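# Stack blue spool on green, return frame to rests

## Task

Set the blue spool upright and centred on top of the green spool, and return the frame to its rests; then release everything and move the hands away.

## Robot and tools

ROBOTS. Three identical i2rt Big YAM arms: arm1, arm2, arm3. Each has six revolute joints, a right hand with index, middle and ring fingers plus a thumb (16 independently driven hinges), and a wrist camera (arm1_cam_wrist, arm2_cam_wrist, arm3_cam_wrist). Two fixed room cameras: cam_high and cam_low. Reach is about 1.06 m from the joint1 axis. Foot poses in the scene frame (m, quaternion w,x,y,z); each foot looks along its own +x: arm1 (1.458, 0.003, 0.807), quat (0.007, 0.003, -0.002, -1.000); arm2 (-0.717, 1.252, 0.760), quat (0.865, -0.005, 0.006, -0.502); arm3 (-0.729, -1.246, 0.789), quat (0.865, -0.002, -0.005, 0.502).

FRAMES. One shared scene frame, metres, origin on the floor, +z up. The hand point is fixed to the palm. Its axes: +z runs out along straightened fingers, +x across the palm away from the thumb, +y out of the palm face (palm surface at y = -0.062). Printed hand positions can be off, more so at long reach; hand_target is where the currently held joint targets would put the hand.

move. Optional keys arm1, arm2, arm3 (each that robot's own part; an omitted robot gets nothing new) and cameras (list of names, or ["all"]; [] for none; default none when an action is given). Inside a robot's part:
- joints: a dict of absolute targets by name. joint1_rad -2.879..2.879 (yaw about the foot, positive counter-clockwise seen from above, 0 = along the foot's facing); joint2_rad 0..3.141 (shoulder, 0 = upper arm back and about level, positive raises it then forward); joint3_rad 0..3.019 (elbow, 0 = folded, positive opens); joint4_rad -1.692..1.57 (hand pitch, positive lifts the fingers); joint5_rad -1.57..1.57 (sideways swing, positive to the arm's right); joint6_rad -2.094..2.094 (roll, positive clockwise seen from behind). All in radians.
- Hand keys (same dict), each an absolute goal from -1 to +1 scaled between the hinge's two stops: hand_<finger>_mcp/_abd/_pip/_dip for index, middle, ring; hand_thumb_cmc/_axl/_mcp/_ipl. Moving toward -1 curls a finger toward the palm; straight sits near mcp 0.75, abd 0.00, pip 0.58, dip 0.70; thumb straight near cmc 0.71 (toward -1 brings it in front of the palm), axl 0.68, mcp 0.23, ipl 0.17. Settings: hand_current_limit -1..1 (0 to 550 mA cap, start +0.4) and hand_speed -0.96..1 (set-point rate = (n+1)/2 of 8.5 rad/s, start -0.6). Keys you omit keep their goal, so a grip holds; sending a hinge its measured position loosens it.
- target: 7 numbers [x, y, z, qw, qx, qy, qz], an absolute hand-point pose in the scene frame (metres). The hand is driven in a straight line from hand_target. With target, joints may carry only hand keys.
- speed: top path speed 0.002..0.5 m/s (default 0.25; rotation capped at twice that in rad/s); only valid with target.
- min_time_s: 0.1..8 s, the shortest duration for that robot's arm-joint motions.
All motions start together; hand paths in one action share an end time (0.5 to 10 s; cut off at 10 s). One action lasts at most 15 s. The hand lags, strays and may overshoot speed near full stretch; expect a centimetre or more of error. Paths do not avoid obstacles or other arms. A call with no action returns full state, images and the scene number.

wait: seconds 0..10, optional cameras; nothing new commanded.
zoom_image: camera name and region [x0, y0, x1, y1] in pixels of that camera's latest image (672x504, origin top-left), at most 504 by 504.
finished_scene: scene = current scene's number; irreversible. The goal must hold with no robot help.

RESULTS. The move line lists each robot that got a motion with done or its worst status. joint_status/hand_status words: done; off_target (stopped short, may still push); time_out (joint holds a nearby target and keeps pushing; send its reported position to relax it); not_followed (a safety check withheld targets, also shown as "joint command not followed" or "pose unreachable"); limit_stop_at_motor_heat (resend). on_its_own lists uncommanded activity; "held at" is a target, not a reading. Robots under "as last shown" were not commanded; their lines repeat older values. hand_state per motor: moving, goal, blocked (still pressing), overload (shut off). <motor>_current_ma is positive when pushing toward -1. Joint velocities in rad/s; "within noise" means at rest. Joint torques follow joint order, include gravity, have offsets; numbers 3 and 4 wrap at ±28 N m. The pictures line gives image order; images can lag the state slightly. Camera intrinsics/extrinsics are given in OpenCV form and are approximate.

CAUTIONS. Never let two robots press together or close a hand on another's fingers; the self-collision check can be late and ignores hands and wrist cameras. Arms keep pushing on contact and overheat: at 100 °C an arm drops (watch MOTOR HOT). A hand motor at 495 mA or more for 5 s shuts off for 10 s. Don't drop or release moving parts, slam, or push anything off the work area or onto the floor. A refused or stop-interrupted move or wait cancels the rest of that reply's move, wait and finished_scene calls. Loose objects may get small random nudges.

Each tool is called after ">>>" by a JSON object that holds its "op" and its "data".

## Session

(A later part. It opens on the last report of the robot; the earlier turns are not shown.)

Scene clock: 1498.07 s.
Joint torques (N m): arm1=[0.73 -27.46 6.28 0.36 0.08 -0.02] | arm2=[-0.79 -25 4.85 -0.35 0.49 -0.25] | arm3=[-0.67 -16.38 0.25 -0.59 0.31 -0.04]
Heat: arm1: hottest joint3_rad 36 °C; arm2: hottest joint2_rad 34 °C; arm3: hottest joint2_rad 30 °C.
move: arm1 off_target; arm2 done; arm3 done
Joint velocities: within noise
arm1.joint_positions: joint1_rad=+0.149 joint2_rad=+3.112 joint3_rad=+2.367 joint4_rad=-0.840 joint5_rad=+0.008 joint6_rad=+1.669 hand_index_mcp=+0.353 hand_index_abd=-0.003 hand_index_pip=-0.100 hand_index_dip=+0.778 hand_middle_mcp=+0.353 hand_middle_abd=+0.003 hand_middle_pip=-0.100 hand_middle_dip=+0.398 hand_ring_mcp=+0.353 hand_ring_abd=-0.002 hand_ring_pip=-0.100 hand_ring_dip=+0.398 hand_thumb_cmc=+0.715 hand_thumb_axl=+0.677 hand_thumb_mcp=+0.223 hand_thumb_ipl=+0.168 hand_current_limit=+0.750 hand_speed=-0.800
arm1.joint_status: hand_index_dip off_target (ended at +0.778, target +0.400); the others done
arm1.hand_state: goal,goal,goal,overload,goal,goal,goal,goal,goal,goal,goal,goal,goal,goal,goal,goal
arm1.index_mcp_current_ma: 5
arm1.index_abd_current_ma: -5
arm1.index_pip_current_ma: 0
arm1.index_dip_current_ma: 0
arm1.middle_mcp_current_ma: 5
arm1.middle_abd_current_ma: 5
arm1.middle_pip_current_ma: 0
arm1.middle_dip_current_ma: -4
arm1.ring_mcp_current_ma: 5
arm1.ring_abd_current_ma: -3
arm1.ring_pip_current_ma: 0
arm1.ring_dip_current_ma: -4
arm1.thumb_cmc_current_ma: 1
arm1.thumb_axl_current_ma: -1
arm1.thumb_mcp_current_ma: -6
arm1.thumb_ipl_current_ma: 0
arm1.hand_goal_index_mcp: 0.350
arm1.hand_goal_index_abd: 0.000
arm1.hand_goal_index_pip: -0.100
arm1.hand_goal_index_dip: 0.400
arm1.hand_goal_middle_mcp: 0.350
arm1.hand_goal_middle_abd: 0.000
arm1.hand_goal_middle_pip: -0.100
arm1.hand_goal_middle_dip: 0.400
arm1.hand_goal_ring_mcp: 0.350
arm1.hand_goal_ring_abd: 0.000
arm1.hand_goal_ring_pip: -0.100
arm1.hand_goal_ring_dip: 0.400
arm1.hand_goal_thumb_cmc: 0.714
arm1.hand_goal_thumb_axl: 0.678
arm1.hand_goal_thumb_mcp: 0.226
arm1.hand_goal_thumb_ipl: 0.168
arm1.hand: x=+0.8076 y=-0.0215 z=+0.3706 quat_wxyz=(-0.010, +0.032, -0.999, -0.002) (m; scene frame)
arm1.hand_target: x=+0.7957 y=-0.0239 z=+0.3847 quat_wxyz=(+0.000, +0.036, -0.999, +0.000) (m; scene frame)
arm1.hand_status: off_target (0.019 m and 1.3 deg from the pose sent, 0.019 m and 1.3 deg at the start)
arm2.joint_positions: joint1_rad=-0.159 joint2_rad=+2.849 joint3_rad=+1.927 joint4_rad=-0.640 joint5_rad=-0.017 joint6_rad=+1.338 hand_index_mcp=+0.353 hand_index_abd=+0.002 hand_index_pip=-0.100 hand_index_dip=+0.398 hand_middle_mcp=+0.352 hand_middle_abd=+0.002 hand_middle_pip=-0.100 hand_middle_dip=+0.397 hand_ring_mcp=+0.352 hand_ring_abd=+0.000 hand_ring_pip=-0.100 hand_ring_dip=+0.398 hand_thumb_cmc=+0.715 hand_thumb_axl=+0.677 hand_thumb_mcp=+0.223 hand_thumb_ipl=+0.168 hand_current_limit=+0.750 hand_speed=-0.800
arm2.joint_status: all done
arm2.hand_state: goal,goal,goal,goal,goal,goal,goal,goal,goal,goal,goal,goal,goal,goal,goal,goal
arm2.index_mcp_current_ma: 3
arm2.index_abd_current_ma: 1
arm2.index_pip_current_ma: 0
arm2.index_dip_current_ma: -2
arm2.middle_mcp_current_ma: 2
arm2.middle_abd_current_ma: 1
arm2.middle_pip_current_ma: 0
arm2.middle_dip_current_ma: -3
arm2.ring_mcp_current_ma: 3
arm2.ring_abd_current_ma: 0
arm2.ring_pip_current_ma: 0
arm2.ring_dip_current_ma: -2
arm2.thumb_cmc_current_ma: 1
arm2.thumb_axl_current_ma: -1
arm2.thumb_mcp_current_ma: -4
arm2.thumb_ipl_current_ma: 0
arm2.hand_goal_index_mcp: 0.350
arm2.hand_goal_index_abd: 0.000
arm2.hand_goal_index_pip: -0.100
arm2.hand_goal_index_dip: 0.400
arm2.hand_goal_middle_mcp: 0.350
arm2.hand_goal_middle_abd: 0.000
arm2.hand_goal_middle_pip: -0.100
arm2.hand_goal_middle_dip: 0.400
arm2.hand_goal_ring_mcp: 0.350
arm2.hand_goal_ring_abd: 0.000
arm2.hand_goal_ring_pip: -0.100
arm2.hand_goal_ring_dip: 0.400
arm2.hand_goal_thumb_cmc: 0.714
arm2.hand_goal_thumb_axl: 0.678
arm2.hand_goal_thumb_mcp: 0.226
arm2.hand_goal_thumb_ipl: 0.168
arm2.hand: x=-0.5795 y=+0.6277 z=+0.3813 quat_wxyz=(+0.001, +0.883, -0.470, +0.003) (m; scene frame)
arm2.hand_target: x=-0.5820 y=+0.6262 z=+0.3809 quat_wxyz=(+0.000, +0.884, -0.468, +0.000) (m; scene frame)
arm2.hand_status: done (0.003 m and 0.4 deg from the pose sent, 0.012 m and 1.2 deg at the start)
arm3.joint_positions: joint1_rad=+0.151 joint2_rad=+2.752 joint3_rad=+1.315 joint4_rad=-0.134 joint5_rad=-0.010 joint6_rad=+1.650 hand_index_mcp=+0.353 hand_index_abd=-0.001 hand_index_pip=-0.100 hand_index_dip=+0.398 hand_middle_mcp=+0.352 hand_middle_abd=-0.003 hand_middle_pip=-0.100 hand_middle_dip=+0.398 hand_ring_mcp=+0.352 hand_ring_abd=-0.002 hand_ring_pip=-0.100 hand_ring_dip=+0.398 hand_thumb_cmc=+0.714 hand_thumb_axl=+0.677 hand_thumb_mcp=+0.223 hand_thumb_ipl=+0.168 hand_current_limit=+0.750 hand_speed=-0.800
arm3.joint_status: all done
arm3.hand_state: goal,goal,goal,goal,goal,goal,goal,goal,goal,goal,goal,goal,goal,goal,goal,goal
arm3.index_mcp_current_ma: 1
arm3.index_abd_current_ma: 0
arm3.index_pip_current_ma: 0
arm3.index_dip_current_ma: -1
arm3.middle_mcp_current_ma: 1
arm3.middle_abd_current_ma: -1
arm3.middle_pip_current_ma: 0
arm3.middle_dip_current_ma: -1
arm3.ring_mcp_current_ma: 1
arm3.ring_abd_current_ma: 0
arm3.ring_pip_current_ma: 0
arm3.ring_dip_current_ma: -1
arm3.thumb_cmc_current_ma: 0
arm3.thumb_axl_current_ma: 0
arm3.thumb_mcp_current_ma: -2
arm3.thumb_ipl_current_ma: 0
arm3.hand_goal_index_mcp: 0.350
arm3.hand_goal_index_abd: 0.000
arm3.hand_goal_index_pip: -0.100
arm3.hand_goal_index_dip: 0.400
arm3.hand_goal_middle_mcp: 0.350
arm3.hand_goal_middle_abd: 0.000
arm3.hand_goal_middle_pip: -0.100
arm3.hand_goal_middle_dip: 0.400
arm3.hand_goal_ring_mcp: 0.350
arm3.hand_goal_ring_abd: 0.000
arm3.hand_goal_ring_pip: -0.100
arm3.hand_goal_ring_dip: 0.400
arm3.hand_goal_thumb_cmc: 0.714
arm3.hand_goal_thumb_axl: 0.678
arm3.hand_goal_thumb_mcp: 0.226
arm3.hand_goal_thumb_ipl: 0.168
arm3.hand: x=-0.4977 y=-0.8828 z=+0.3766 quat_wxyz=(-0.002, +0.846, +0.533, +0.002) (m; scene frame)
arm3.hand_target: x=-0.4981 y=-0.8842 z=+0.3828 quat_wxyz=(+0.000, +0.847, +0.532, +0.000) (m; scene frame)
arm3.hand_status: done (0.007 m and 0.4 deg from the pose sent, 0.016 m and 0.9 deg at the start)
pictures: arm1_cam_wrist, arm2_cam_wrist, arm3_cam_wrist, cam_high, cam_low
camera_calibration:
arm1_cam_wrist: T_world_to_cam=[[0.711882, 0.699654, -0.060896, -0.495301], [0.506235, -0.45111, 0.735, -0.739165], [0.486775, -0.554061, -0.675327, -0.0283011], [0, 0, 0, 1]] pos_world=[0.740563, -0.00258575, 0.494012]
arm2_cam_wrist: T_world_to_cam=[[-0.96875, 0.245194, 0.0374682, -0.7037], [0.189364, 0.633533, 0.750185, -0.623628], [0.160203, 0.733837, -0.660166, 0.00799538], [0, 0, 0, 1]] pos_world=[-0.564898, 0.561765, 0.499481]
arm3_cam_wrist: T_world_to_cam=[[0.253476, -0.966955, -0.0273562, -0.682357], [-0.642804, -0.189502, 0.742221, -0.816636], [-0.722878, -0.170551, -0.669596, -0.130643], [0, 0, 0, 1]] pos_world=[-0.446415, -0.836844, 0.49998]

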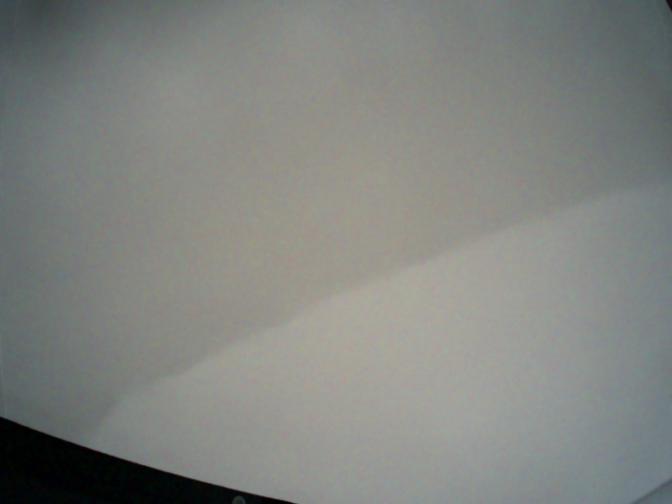

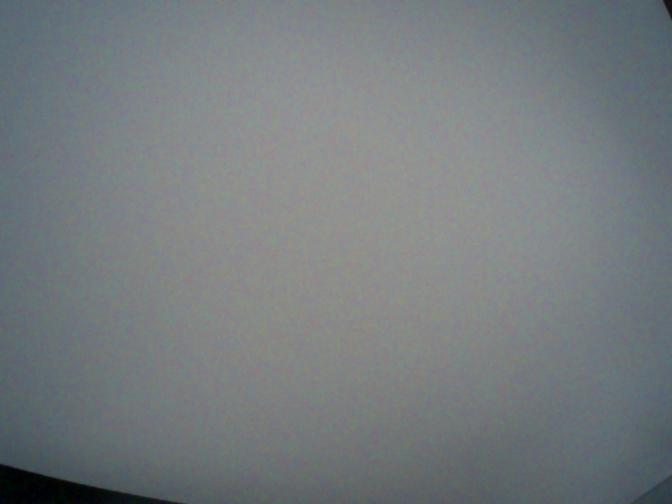

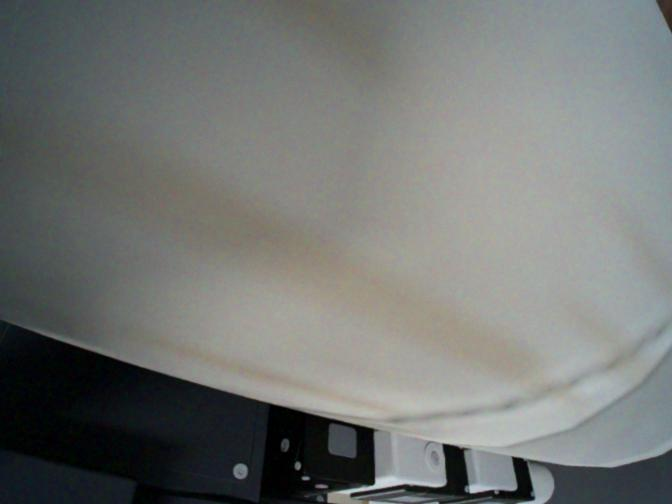

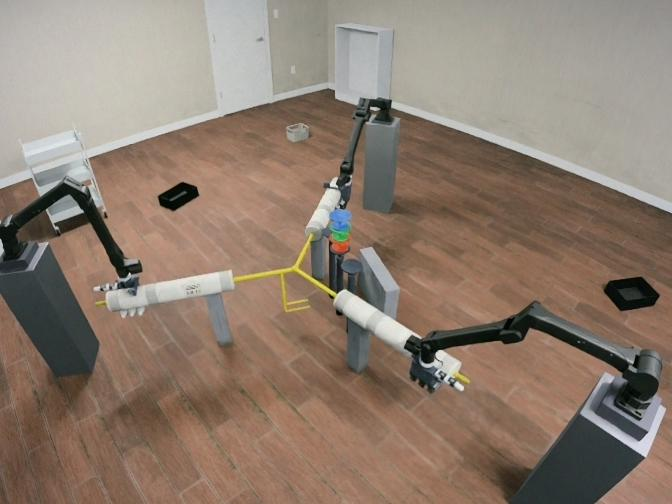

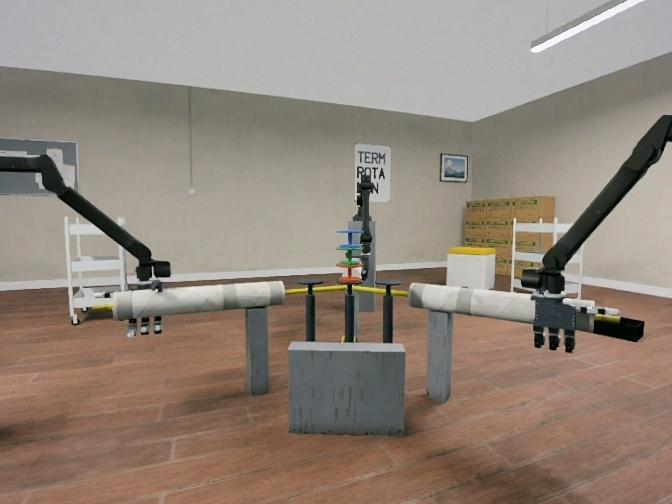

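>>> {"op": "move", "data": {"arm1": {"joints": {"hand_index_mcp": 0.75, "hand_middle_mcp": 0.75, "hand_ring_mcp": 0.75, "hand_index_pip": 0.57, "hand_middle_pip": 0.57, "hand_ring_pip": 0.57, "hand_index_dip": 0.69, "hand_middle_dip": 0.69, "hand_ring_dip": 0.69}}, "arm2": {"joints": {"hand_index_mcp": 0.75, "hand_middle_mcp": 0.75, "hand_ring_mcp": 0.75, "hand_index_pip": 0.57, "hand_middle_pip": 0.57, "hand_ring_pip": 0.57, "hand_index_dip": 0.69, "hand_middle_dip": 0.69, "hand_ring_dip": 0.69}}, "arm3": {"joints": {"hand_index_mcp": 0.75, "hand_middle_mcp": 0.75, "hand_ring_mcp": 0.75, "hand_index_pip": 0.57, "hand_middle_pip": 0.57, "hand_ring_pip": 0.57, "hand_index_dip": 0.69, "hand_middle_dip": 0.69, "hand_ring_dip": 0.69}}}}

>>> {"op": "move", "data": {"arm1": {"target": [0.800, -0.095, 0.390, 0, -0.0366, 0.9993, 0], "speed": 0.06}, "arm2": {"target": [-0.525, 0.664, 0.390, 0, 0.8838, -0.4679, 0], "speed": 0.06}, "arm3": {"target": [-0.560, -0.854, 0.388, 0, 0.8471, 0.5314, 0], "speed": 0.06}, "cameras": ["all"]}}

Scene clock: 1521.43 s.
Joint torques (N m): arm1=[0.62 -27.46 6.24 0.4 -0.04 0] | arm2=[-0.67 -25.17 4.85 -0.34 0.29 -0.25] | arm3=[-0.56 -16.26 0.24 -0.62 0.15 -0.05]
Heat: arm1: hottest joint3_rad 35 °C; arm2: hottest joint2_rad 33 °C; arm3: hottest joint2_rad 29 °C.
move: arm1 off_target; arm2 done; arm3 done
Joint velocities: within noise
arm1.joint_positions: joint1_rad=+0.149 joint2_rad=+3.112 joint3_rad=+2.367 joint4_rad=-0.840 joint5_rad=+0.008 joint6_rad=+1.669 hand_index_mcp=+0.746 hand_index_abd=-0.003 hand_index_pip=+0.567 hand_index_dip=+0.778 hand_middle_mcp=+0.747 hand_middle_abd=+0.003 hand_middle_pip=+0.567 hand_middle_dip=+0.688 hand_ring_mcp=+0.747 hand_ring_abd=-0.002 hand_ring_pip=+0.567 hand_ring_dip=+0.687 hand_thumb_cmc=+0.715 hand_thumb_axl=+0.677 hand_thumb_mcp=+0.223 hand_thumb_ipl=+0.168 hand_current_limit=+0.750 hand_speed=-0.800
arm1.joint_status: hand_index_dip off_target (ended at +0.778, target +0.690); the others done
arm1.hand_state: goal,goal,goal,overload,goal,goal,goal,goal,goal,goal,goal,goal,goal,goal,goal,goal
arm1.index_mcp_current_ma: -7
arm1.index_abd_current_ma: -5
arm1.index_pip_current_ma: -6
arm1.index_dip_current_ma: 0
arm1.middle_mcp_current_ma: -6
arm1.middle_abd_current_ma: 5
arm1.middle_pip_current_ma: -5
arm1.middle_dip_current_ma: -4
arm1.ring_mcp_current_ma: -6
arm1.ring_abd_current_ma: -3
arm1.ring_pip_current_ma: -5
arm1.ring_dip_current_ma: -4
arm1.thumb_cmc_current_ma: 1
arm1.thumb_axl_current_ma: -1
arm1.thumb_mcp_current_ma: -6
arm1.thumb_ipl_current_ma: 0
arm1.hand_goal_index_mcp: 0.750
arm1.hand_goal_index_abd: 0.000
arm1.hand_goal_index_pip: 0.570
arm1.hand_goal_index_dip: 0.690
arm1.hand_goal_middle_mcp: 0.750
arm1.hand_goal_middle_abd: 0.000
arm1.hand_goal_middle_pip: 0.570
arm1.hand_goal_middle_dip: 0.690
arm1.hand_goal_ring_mcp: 0.750
arm1.hand_goal_ring_abd: 0.000
arm1.hand_goal_ring_pip: 0.570
arm1.hand_goal_ring_dip: 0.690
arm1.hand_goal_thumb_cmc: 0.714
arm1.hand_goal_thumb_axl: 0.678
arm1.hand_goal_thumb_mcp: 0.226
arm1.hand_goal_thumb_ipl: 0.168
arm1.hand: x=+0.8076 y=-0.0215 z=+0.3706 quat_wxyz=(-0.010, +0.032, -0.999, -0.002) (m; scene frame)
arm1.hand_target: x=+0.7957 y=-0.0239 z=+0.3847 quat_wxyz=(+0.000, +0.036, -0.999, +0.000) (m; scene frame)
arm1.hand_status: not commanded
arm2.joint_positions: joint1_rad=-0.159 joint2_rad=+2.849 joint3_rad=+1.927 joint4_rad=-0.640 joint5_rad=-0.016 joint6_rad=+1.338 hand_index_mcp=+0.746 hand_index_abd=+0.002 hand_index_pip=+0.567 hand_index_dip=+0.687 hand_middle_mcp=+0.747 hand_middle_abd=+0.002 hand_middle_pip=+0.566 hand_middle_dip=+0.687 hand_ring_mcp=+0.747 hand_ring_abd=+0.000 hand_ring_pip=+0.567 hand_ring_dip=+0.688 hand_thumb_cmc=+0.715 hand_thumb_axl=+0.677 hand_thumb_mcp=+0.223 hand_thumb_ipl=+0.168 hand_current_limit=+0.750 hand_speed=-0.800
arm2.joint_status: all done
arm2.hand_state: goal,goal,goal,goal,goal,goal,goal,goal,goal,goal,goal,goal,goal,goal,goal,goal
arm2.index_mcp_current_ma: -4
arm2.index_abd_current_ma: 1
arm2.index_pip_current_ma: -3
arm2.index_dip_current_ma: -3
arm2.middle_mcp_current_ma: -3
arm2.middle_abd_current_ma: 1
arm2.middle_pip_current_ma: -4
arm2.middle_dip_current_ma: -3
arm2.ring_mcp_current_ma: -4
arm2.ring_abd_current_ma: 0
arm2.ring_pip_current_ma: -3
arm2.ring_dip_current_ma: -2
arm2.thumb_cmc_current_ma: 1
arm2.thumb_axl_current_ma: -1
arm2.thumb_mcp_current_ma: -4
arm2.thumb_ipl_current_ma: 0
arm2.hand_goal_index_mcp: 0.750
arm2.hand_goal_index_abd: 0.000
arm2.hand_goal_index_pip: 0.570
arm2.hand_goal_index_dip: 0.690
arm2.hand_goal_middle_mcp: 0.750
arm2.hand_goal_middle_abd: 0.000
arm2.hand_goal_middle_pip: 0.570
arm2.hand_goal_middle_dip: 0.690
arm2.hand_goal_ring_mcp: 0.750
arm2.hand_goal_ring_abd: 0.000
arm2.hand_goal_ring_pip: 0.570
arm2.hand_goal_ring_dip: 0.690
arm2.hand_goal_thumb_cmc: 0.714
arm2.hand_goal_thumb_axl: 0.678
arm2.hand_goal_thumb_mcp: 0.226
arm2.hand_goal_thumb_ipl: 0.168
arm2.hand: x=-0.5797 y=+0.6277 z=+0.3814 quat_wxyz=(+0.002, +0.883, -0.470, +0.002) (m; scene frame)
arm2.hand_target: x=-0.5819 y=+0.6262 z=+0.3809 quat_wxyz=(+0.000, +0.884, -0.468, +0.000) (m; scene frame)
arm2.hand_status: not commanded
arm3.joint_positions: joint1_rad=+0.151 joint2_rad=+2.752 joint3_rad=+1.315 joint4_rad=-0.134 joint5_rad=-0.010 joint6_rad=+1.650 hand_index_mcp=+0.747 hand_index_abd=-0.001 hand_index_pip=+0.567 hand_index_dip=+0.688 hand_middle_mcp=+0.747 hand_middle_abd=-0.003 hand_middle_pip=+0.567 hand_middle_dip=+0.688 hand_ring_mcp=+0.747 hand_ring_abd=-0.002 hand_ring_pip=+0.567 hand_ring_dip=+0.687 hand_thumb_cmc=+0.714 hand_thumb_axl=+0.677 hand_thumb_mcp=+0.223 hand_thumb_ipl=+0.168 hand_current_limit=+0.750 hand_speed=-0.800
arm3.joint_status: all done
arm3.hand_state: goal,goal,goal,goal,goal,goal,goal,goal,goal,goal,goal,goal,goal,goal,goal,goal
arm3.index_mcp_current_ma: -1
arm3.index_abd_current_ma: 0
arm3.index_pip_current_ma: -1
arm3.index_dip_current_ma: -1
arm3.middle_mcp_current_ma: -1
arm3.middle_abd_current_ma: -1
arm3.middle_pip_current_ma: -1
arm3.middle_dip_current_ma: -1
arm3.ring_mcp_current_ma: -1
arm3.ring_abd_current_ma: 0
arm3.ring_pip_current_ma: -1
arm3.ring_dip_current_ma: -1
arm3.thumb_cmc_current_ma: 0
arm3.thumb_axl_current_ma: 0
arm3.thumb_mcp_current_ma: -2
arm3.thumb_ipl_current_ma: 0
arm3.hand_goal_index_mcp: 0.750
arm3.hand_goal_index_abd: 0.000
arm3.hand_goal_index_pip: 0.570
arm3.hand_goal_index_dip: 0.690
arm3.hand_goal_middle_mcp: 0.750
arm3.hand_goal_middle_abd: 0.000
arm3.hand_goal_middle_pip: 0.570
arm3.hand_goal_middle_dip: 0.690
arm3.hand_goal_ring_mcp: 0.750
arm3.hand_goal_ring_abd: 0.000
arm3.hand_goal_ring_pip: 0.570
arm3.hand_goal_ring_dip: 0.690
arm3.hand_goal_thumb_cmc: 0.714
arm3.hand_goal_thumb_axl: 0.678
arm3.hand_goal_thumb_mcp: 0.226
arm3.hand_goal_thumb_ipl: 0.168
arm3.hand: x=-0.4976 y=-0.8828 z=+0.3766 quat_wxyz=(-0.002, +0.846, +0.533, +0.002) (m; scene frame)
arm3.hand_target: x=-0.4981 y=-0.8842 z=+0.3828 quat_wxyz=(+0.000, +0.847, +0.532, +0.000) (m; scene frame)
arm3.hand_status: not commanded
pictures: none

Scene clock: 1523.37 s.
Joint torques (N m): arm1=[1.96 -26.34 10.92 -0.14 -0.03 0.13] | arm2=[-0.03 -25.88 3.37 0.32 0.23 -0.05] | arm3=[0.03 -16.44 1.95 -0.76 0.11 0.05]
Heat: arm1: hottest joint3_rad 35 °C; arm2: hottest joint2_rad 33 °C; arm3: hottest joint2_rad 29 °C.
move: arm1 off_target; arm2 done; arm3 off_target
Joint velocities: within noise
arm1.joint_positions: joint1_rad=+0.238 joint2_rad=+3.112 joint3_rad=+2.375 joint4_rad=-0.873 joint5_rad=+0.007 joint6_rad=+1.754 hand_index_mcp=+0.746 hand_index_abd=-0.003 hand_index_pip=+0.567 hand_index_dip=+0.778 hand_middle_mcp=+0.747 hand_middle_abd=+0.003 hand_middle_pip=+0.567 hand_middle_dip=+0.688 hand_ring_mcp=+0.747 hand_ring_abd=-0.002 hand_ring_pip=+0.567 hand_ring_dip=+0.687 hand_thumb_cmc=+0.715 hand_thumb_axl=+0.677 hand_thumb_mcp=+0.223 hand_thumb_ipl=+0.168 hand_current_limit=+0.750 hand_speed=-0.800
arm1.joint_status: not commanded
arm1.hand_state: goal,goal,goal,overload,goal,goal,goal,goal,goal,goal,goal,goal,goal,goal,goal,goal
arm1.index_mcp_current_ma: -7
arm1.index_abd_current_ma: -5
arm1.index_pip_current_ma: -5
arm1.index_dip_current_ma: 0
arm1.middle_mcp_current_ma: -6
arm1.middle_abd_current_ma: 5
arm1.middle_pip_current_ma: -5
arm1.middle_dip_current_ma: -4
arm1.ring_mcp_current_ma: -6
arm1.ring_abd_current_ma: -3
arm1.ring_pip_current_ma: -5
arm1.ring_dip_current_ma: -4
arm1.thumb_cmc_current_ma: 1
arm1.thumb_axl_current_ma: -1
arm1.thumb_mcp_current_ma: -6
arm1.thumb_ipl_current_ma: 0
arm1.hand_goal_index_mcp: 0.750
arm1.hand_goal_index_abd: 0.000
arm1.hand_goal_index_pip: 0.570
arm1.hand_goal_index_dip: 0.690
arm1.hand_goal_middle_mcp: 0.750
arm1.hand_goal_middle_abd: 0.000
arm1.hand_goal_middle_pip: 0.570
arm1.hand_goal_middle_dip: 0.690
arm1.hand_goal_ring_mcp: 0.750
arm1.hand_goal_ring_abd: 0.000
arm1.hand_goal_ring_pip: 0.570
arm1.hand_goal_ring_dip: 0.690
arm1.hand_goal_thumb_cmc: 0.714
arm1.hand_goal_thumb_axl: 0.678
arm1.hand_goal_thumb_mcp: 0.226
arm1.hand_goal_thumb_ipl: 0.168
arm1.hand: x=+0.8233 y=-0.0801 z=+0.3745 quat_wxyz=(-0.022, +0.035, -0.999, -0.005) (m; scene frame)
arm1.hand_target: x=+0.8011 y=-0.0949 z=+0.3906 quat_wxyz=(+0.000, +0.037, -0.999, +0.000) (m; scene frame)
arm1.hand_status: off_target (0.032 m and 2.5 deg from the pose sent, 0.076 m and 1.3 deg at the start)
arm2.joint_positions: joint1_rad=-0.061 joint2_rad=+2.817 joint3_rad=+1.867 joint4_rad=-0.627 joint5_rad=-0.015 joint6_rad=+1.423 hand_index_mcp=+0.747 hand_index_abd=+0.002 hand_index_pip=+0.567 hand_index_dip=+0.687 hand_middle_mcp=+0.748 hand_middle_abd=+0.002 hand_middle_pip=+0.567 hand_middle_dip=+0.687 hand_ring_mcp=+0.748 hand_ring_abd=+0.000 hand_ring_pip=+0.567 hand_ring_dip=+0.688 hand_thumb_cmc=+0.715 hand_thumb_axl=+0.677 hand_thumb_mcp=+0.223 hand_thumb_ipl=+0.168 hand_current_limit=+0.750 hand_speed=-0.800
arm2.joint_status: not commanded
arm2.hand_state: goal,goal,goal,goal,goal,goal,goal,goal,goal,goal,goal,goal,goal,goal,goal,goal
arm2.index_mcp_current_ma: -4
arm2.index_abd_current_ma: 1
arm2.index_pip_current_ma: -3
arm2.index_dip_current_ma: -3
arm2.middle_mcp_current_ma: -3
arm2.middle_abd_current_ma: 1
arm2.middle_pip_current_ma: -4
arm2.middle_dip_current_ma: -3
arm2.ring_mcp_current_ma: -3
arm2.ring_abd_current_ma: 0
arm2.ring_pip_current_ma: -3
arm2.ring_dip_current_ma: -2
arm2.thumb_cmc_current_ma: 1
arm2.thumb_axl_current_ma: -1
arm2.thumb_mcp_current_ma: -4
arm2.thumb_ipl_current_ma: 0
arm2.hand_goal_index_mcp: 0.750
arm2.hand_goal_index_abd: 0.000
arm2.hand_goal_index_pip: 0.570
arm2.hand_goal_index_dip: 0.690
arm2.hand_goal_middle_mcp: 0.750
arm2.hand_goal_middle_abd: 0.000
arm2.hand_goal_middle_pip: 0.570
arm2.hand_goal_middle_dip: 0.690
arm2.hand_goal_ring_mcp: 0.750
arm2.hand_goal_ring_abd: 0.000
arm2.hand_goal_ring_pip: 0.570
arm2.hand_goal_ring_dip: 0.690
arm2.hand_goal_thumb_cmc: 0.714
arm2.hand_goal_thumb_axl: 0.678
arm2.hand_goal_thumb_mcp: 0.226
arm2.hand_goal_thumb_ipl: 0.168
arm2.hand: x=-0.5280 y=+0.6636 z=+0.3870 quat_wxyz=(-0.003, +0.886, -0.464, -0.004) (m; scene frame)
arm2.hand_target: x=-0.5251 y=+0.6639 z=+0.3900 quat_wxyz=(+0.000, +0.884, -0.468, +0.000) (m; scene frame)
arm2.hand_status: done (0.004 m and 0.8 deg from the pose sent, 0.066 m and 0.4 deg at the start)
arm3.joint_positions: joint1_rad=+0.292 joint2_rad=+2.745 joint3_rad=+1.315 joint4_rad=-0.161 joint5_rad=-0.010 joint6_rad=+1.789 hand_index_mcp=+0.747 hand_index_abd=-0.001 hand_index_pip=+0.567 hand_index_dip=+0.688 hand_middle_mcp=+0.747 hand_middle_abd=-0.003 hand_middle_pip=+0.567 hand_middle_dip=+0.688 hand_ring_mcp=+0.747 hand_ring_abd=-0.002 hand_ring_pip=+0.567 hand_ring_dip=+0.687 hand_thumb_cmc=+0.714 hand_thumb_axl=+0.677 hand_thumb_mcp=+0.223 hand_thumb_ipl=+0.168 hand_current_limit=+0.750 hand_speed=-0.800
arm3.joint_status: not commanded
arm3.hand_state: goal,goal,goal,goal,goal,goal,goal,goal,goal,goal,goal,goal,goal,goal,goal,goal
arm3.index_mcp_current_ma: -1
arm3.index_abd_current_ma: 0
arm3.index_pip_current_ma: -1
arm3.index_dip_current_ma: -1
arm3.middle_mcp_current_ma: -1
arm3.middle_abd_current_ma: -1
arm3.middle_pip_current_ma: -1
arm3.middle_dip_current_ma: -1
arm3.ring_mcp_current_ma: -1
arm3.ring_abd_current_ma: 0
arm3.ring_pip_current_ma: -1
arm3.ring_dip_current_ma: -1
arm3.thumb_cmc_current_ma: 0
arm3.thumb_axl_current_ma: 0
arm3.thumb_mcp_current_ma: -2
arm3.thumb_ipl_current_ma: 0
arm3.hand_goal_index_mcp: 0.750
arm3.hand_goal_index_abd: 0.000
arm3.hand_goal_index_pip: 0.570
arm3.hand_goal_index_dip: 0.690
arm3.hand_goal_middle_mcp: 0.750
arm3.hand_goal_middle_abd: 0.000
arm3.hand_goal_middle_pip: 0.570
arm3.hand_goal_middle_dip: 0.690
arm3.hand_goal_ring_mcp: 0.750
arm3.hand_goal_ring_abd: 0.000
arm3.hand_goal_ring_pip: 0.570
arm3.hand_goal_ring_dip: 0.690
arm3.hand_goal_thumb_cmc: 0.714
arm3.hand_goal_thumb_axl: 0.678
arm3.hand_goal_thumb_mcp: 0.226
arm3.hand_goal_thumb_ipl: 0.168
arm3.hand: x=-0.5589 y=-0.8670 z=+0.3800 quat_wxyz=(+0.005, +0.845, +0.534, -0.006) (m; scene frame)
arm3.hand_target: x=-0.5601 y=-0.8541 z=+0.3880 quat_wxyz=(+0.000, +0.847, +0.531, +0.000) (m; scene frame)
arm3.hand_status: off_target (0.015 m and 0.9 deg from the pose sent, 0.070 m and 0.4 deg at the start)
pictures: arm1_cam_wrist, arm2_cam_wrist, arm3_cam_wrist, cam_high, cam_low
camera_calibration:
arm1_cam_wrist: T_world_to_cam=[[0.709447, 0.703616, -0.040124, -0.470635], [0.491602, -0.453275, 0.743552, -0.767801], [0.504988, -0.547236, -0.667473, -0.0832242], [0, 0, 0, 1]] pos_world=[0.75337, -0.0624219, 0.496466]
arm2_cam_wrist: T_world_to_cam=[[-0.971696, 0.23117, 0.0486472, -0.659381], [0.186826, 0.625971, 0.757137, -0.659464], [0.144576, 0.744796, -0.651442, -0.0417776], [0, 0, 0, 1]] pos_world=[-0.511473, 0.59635, 0.504166]
arm3_cam_wrist: T_world_to_cam=[[0.255858, -0.966677, -0.00845827, -0.657072], [-0.639009, -0.175684, 0.748867, -0.843976], [-0.725399, -0.186199, -0.662666, -0.187501], [0, 0, 0, 1]] pos_world=[-0.507204, -0.818362, 0.502218]

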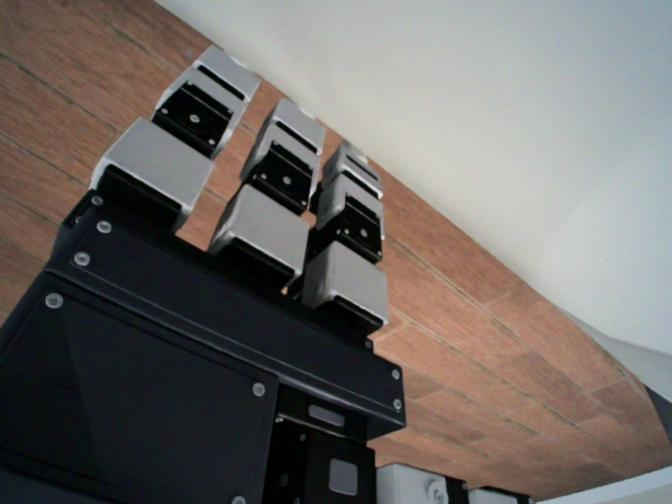

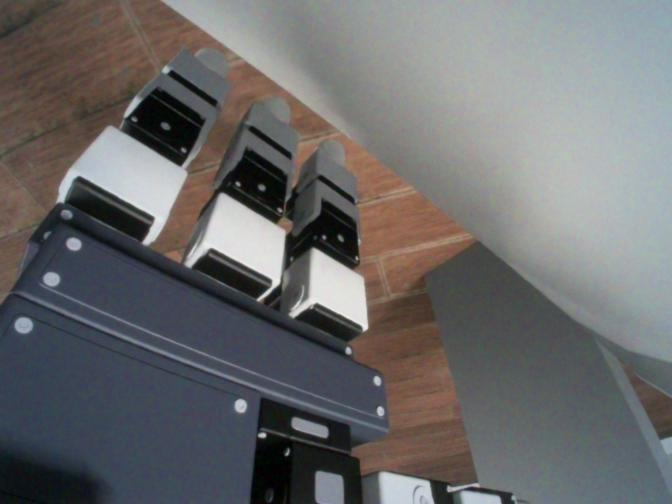

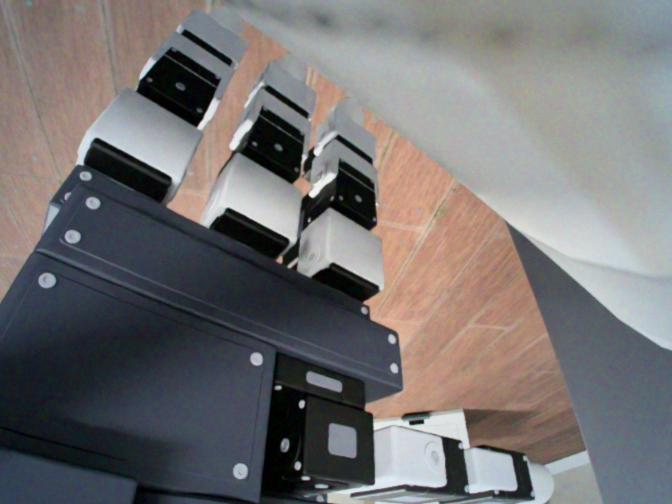

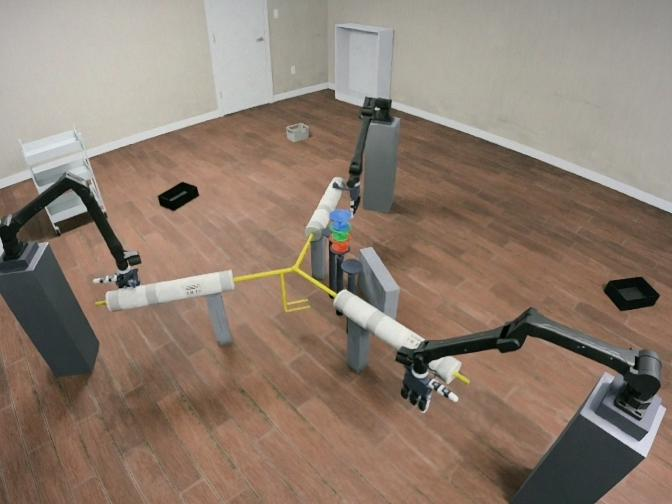

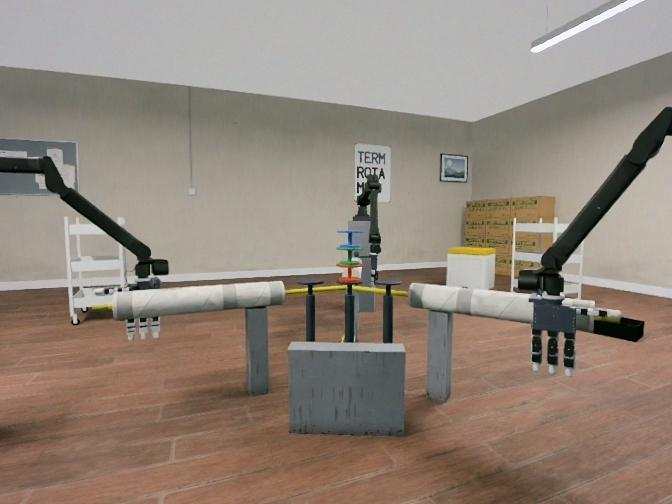

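>>> {"op": "move", "data": {"arm1": {"target": [0.800, -0.10, 0.70, 0, -0.0366, 0.9993, 0], "speed": 0.15}, "arm2": {"target": [-0.525, 0.664, 0.70, 0, 0.8838, -0.4679, 0], "speed": 0.15}, "arm3": {"target": [-0.560, -0.854, 0.70, 0, 0.8471, 0.5314, 0], "speed": 0.15}, "cameras": ["cam_high", "cam_low"]}}

>>> {"op": "zoom_image", "data": {"camera": "cam_high", "region": [180, 180, 400, 380]}}

Scene clock: 1535.43 s.
Joint torques (N m): arm1=[2.2 -28.45 7.88 -0.08 0 0.14] | arm2=[-0.73 -23.53 6.09 -0.31 0.25 -0.1] | arm3=[-0.79 -13.8 4.49 -0.65 0.12 0.01]
Heat: arm1: hottest joint3_rad 35 °C; arm2: hottest joint2_rad 33 °C; arm3: hottest joint2_rad 30 °C.
move: arm1 off_target; arm2 done; arm3 done
Joint velocities: within noise
arm1.joint_positions: joint1_rad=+0.243 joint2_rad=+2.497 joint3_rad=+1.993 joint4_rad=-1.089 joint5_rad=+0.007 joint6_rad=+1.764 hand_index_mcp=+0.746 hand_index_abd=-0.003 hand_index_pip=+0.567 hand_index_dip=+0.778 hand_middle_mcp=+0.747 hand_middle_abd=+0.003 hand_middle_pip=+0.567 hand_middle_dip=+0.688 hand_ring_mcp=+0.747 hand_ring_abd=-0.002 hand_ring_pip=+0.567 hand_ring_dip=+0.687 hand_thumb_cmc=+0.715 hand_thumb_axl=+0.677 hand_thumb_mcp=+0.223 hand_thumb_ipl=+0.168 hand_current_limit=+0.750 hand_speed=-0.800
arm1.joint_status: not commanded
arm1.hand_state: goal,goal,goal,overload,goal,goal,goal,goal,goal,goal,goal,goal,goal,goal,goal,goal
arm1.index_mcp_current_ma: -7
arm1.index_abd_current_ma: -5
arm1.index_pip_current_ma: -5
arm1.index_dip_current_ma: 0
arm1.middle_mcp_current_ma: -6
arm1.middle_abd_current_ma: 4
arm1.middle_pip_current_ma: -5
arm1.middle_dip_current_ma: -4
arm1.ring_mcp_current_ma: -6
arm1.ring_abd_current_ma: -3
arm1.ring_pip_current_ma: -5
arm1.ring_dip_current_ma: -4
arm1.thumb_cmc_current_ma: 1
arm1.thumb_axl_current_ma: -1
arm1.thumb_mcp_current_ma: -6
arm1.thumb_ipl_current_ma: 0
arm1.hand_goal_index_mcp: 0.750
arm1.hand_goal_index_abd: 0.000
arm1.hand_goal_index_pip: 0.570
arm1.hand_goal_index_dip: 0.690
arm1.hand_goal_middle_mcp: 0.750
arm1.hand_goal_middle_abd: 0.000
arm1.hand_goal_middle_pip: 0.570
arm1.hand_goal_middle_dip: 0.690
arm1.hand_goal_ring_mcp: 0.750
arm1.hand_goal_ring_abd: 0.000
arm1.hand_goal_ring_pip: 0.570
arm1.hand_goal_ring_dip: 0.690
arm1.hand_goal_thumb_cmc: 0.714
arm1.hand_goal_thumb_axl: 0.678
arm1.hand_goal_thumb_mcp: 0.226
arm1.hand_goal_thumb_ipl: 0.168
arm1.hand: x=+0.8044 y=-0.0868 z=+0.6760 quat_wxyz=(-0.014, +0.032, -0.999, -0.003) (m; scene frame)
arm1.hand_target: x=+0.8002 y=-0.0999 z=+0.6994 quat_wxyz=(+0.000, +0.037, -0.999, +0.000) (m; scene frame)
arm1.hand_status: off_target (0.028 m and 1.7 deg from the pose sent, 0.327 m and 2.5 deg at the start)
arm2.joint_positions: joint1_rad=-0.061 joint2_rad=+2.203 joint3_rad=+1.637 joint4_rad=-0.989 joint5_rad=-0.015 joint6_rad=+1.423 hand_index_mcp=+0.747 hand_index_abd=+0.002 hand_index_pip=+0.567 hand_index_dip=+0.687 hand_middle_mcp=+0.748 hand_middle_abd=+0.002 hand_middle_pip=+0.567 hand_middle_dip=+0.687 hand_ring_mcp=+0.748 hand_ring_abd=+0.000 hand_ring_pip=+0.567 hand_ring_dip=+0.688 hand_thumb_cmc=+0.715 hand_thumb_axl=+0.677 hand_thumb_mcp=+0.223 hand_thumb_ipl=+0.168 hand_current_limit=+0.750 hand_speed=-0.800
arm2.joint_status: not commanded
arm2.hand_state: goal,goal,goal,goal,goal,goal,goal,goal,goal,goal,goal,goal,goal,goal,goal,goal
arm2.index_mcp_current_ma: -4
arm2.index_abd_current_ma: 1
arm2.index_pip_current_ma: -3
arm2.index_dip_current_ma: -3
arm2.middle_mcp_current_ma: -3
arm2.middle_abd_current_ma: 1
arm2.middle_pip_current_ma: -4
arm2.middle_dip_current_ma: -3
arm2.ring_mcp_current_ma: -3
arm2.ring_abd_current_ma: 0
arm2.ring_pip_current_ma: -3
arm2.ring_dip_current_ma: -2
arm2.thumb_cmc_current_ma: 1
arm2.thumb_axl_current_ma: -1
arm2.thumb_mcp_current_ma: -4
arm2.thumb_ipl_current_ma: 0
arm2.hand_goal_index_mcp: 0.750
arm2.hand_goal_index_abd: 0.000
arm2.hand_goal_index_pip: 0.570
arm2.hand_goal_index_dip: 0.690
arm2.hand_goal_middle_mcp: 0.750
arm2.hand_goal_middle_abd: 0.000
arm2.hand_goal_middle_pip: 0.570
arm2.hand_goal_middle_dip: 0.690
arm2.hand_goal_ring_mcp: 0.750
arm2.hand_goal_ring_abd: 0.000
arm2.hand_goal_ring_pip: 0.570
arm2.hand_goal_ring_dip: 0.690
arm2.hand_goal_thumb_cmc: 0.714
arm2.hand_goal_thumb_axl: 0.678
arm2.hand_goal_thumb_mcp: 0.226
arm2.hand_goal_thumb_ipl: 0.168
arm2.hand: x=-0.5216 y=+0.6614 z=+0.7015 quat_wxyz=(+0.004, +0.886, -0.464, +0.005) (m; scene frame)
arm2.hand_target: x=-0.5251 y=+0.6640 z=+0.7000 quat_wxyz=(+0.000, +0.884, -0.468, +0.000) (m; scene frame)
arm2.hand_status: done (0.005 m and 0.9 deg from the pose sent, 0.313 m and 0.8 deg at the start)
arm3.joint_positions: joint1_rad=+0.292 joint2_rad=+1.960 joint3_rad=+1.053 joint4_rad=-0.658 joint5_rad=-0.010 joint6_rad=+1.790 hand_index_mcp=+0.747 hand_index_abd=-0.001 hand_index_pip=+0.567 hand_index_dip=+0.688 hand_middle_mcp=+0.747 hand_middle_abd=-0.003 hand_middle_pip=+0.567 hand_middle_dip=+0.688 hand_ring_mcp=+0.747 hand_ring_abd=-0.002 hand_ring_pip=+0.567 hand_ring_dip=+0.687 hand_thumb_cmc=+0.714 hand_thumb_axl=+0.677 hand_thumb_mcp=+0.223 hand_thumb_ipl=+0.168 hand_current_limit=+0.750 hand_speed=-0.800
arm3.joint_status: not commanded
arm3.hand_state: goal,goal,goal,goal,goal,goal,goal,goal,goal,goal,goal,goal,goal,goal,goal,goal
arm3.index_mcp_current_ma: -1
arm3.index_abd_current_ma: 0
arm3.index_pip_current_ma: -1
arm3.index_dip_current_ma: -1
arm3.middle_mcp_current_ma: -1
arm3.middle_abd_current_ma: -1
arm3.middle_pip_current_ma: -1
arm3.middle_dip_current_ma: -1
arm3.ring_mcp_current_ma: -1
arm3.ring_abd_current_ma: 0
arm3.ring_pip_current_ma: -1
arm3.ring_dip_current_ma: -1
arm3.thumb_cmc_current_ma: 0
arm3.thumb_axl_current_ma: 0
arm3.thumb_mcp_current_ma: -2
arm3.thumb_ipl_current_ma: 0
arm3.hand_goal_index_mcp: 0.750
arm3.hand_goal_index_abd: 0.000
arm3.hand_goal_index_pip: 0.570
arm3.hand_goal_index_dip: 0.690
arm3.hand_goal_middle_mcp: 0.750
arm3.hand_goal_middle_abd: 0.000
arm3.hand_goal_middle_pip: 0.570
arm3.hand_goal_middle_dip: 0.690
arm3.hand_goal_ring_mcp: 0.750
arm3.hand_goal_ring_abd: 0.000
arm3.hand_goal_ring_pip: 0.570
arm3.hand_goal_ring_dip: 0.690
arm3.hand_goal_thumb_cmc: 0.714
arm3.hand_goal_thumb_axl: 0.678
arm3.hand_goal_thumb_mcp: 0.226
arm3.hand_goal_thumb_ipl: 0.168
arm3.hand: x=-0.5579 y=-0.8492 z=+0.6972 quat_wxyz=(-0.004, +0.846, +0.534, +0.004) (m; scene frame)
arm3.hand_target: x=-0.5600 y=-0.8539 z=+0.7000 quat_wxyz=(+0.000, +0.847, +0.531, +0.000) (m; scene frame)
arm3.hand_status: done (0.006 m and 0.7 deg from the pose sent, 0.320 m and 0.9 deg at the start)
pictures: cam_high, cam_low

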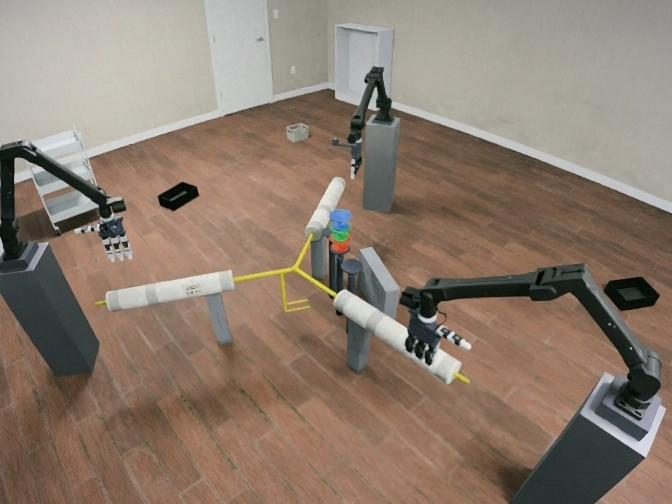

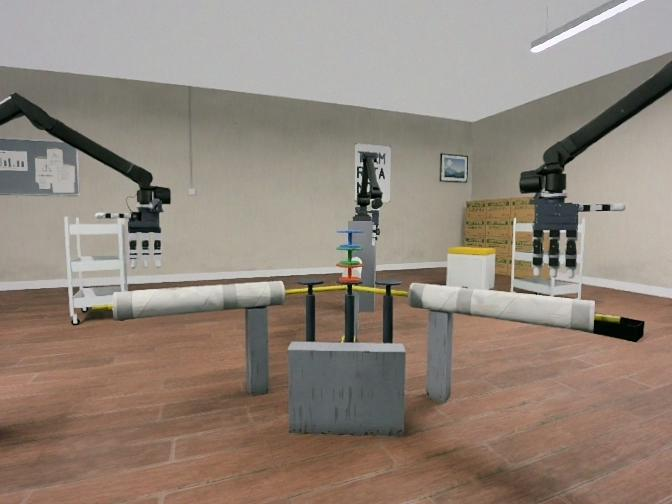

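Scaled by 2.291 from the camera's 672x504 image, which has a finer 960x720 frame.

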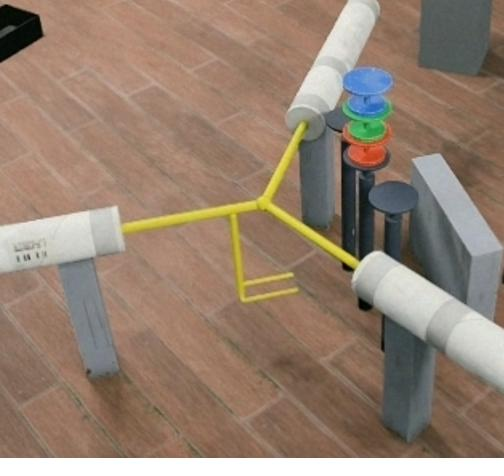

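>>> {"op": "finished_scene", "data": {"scene": 1}}

The scene is finished: the task was done.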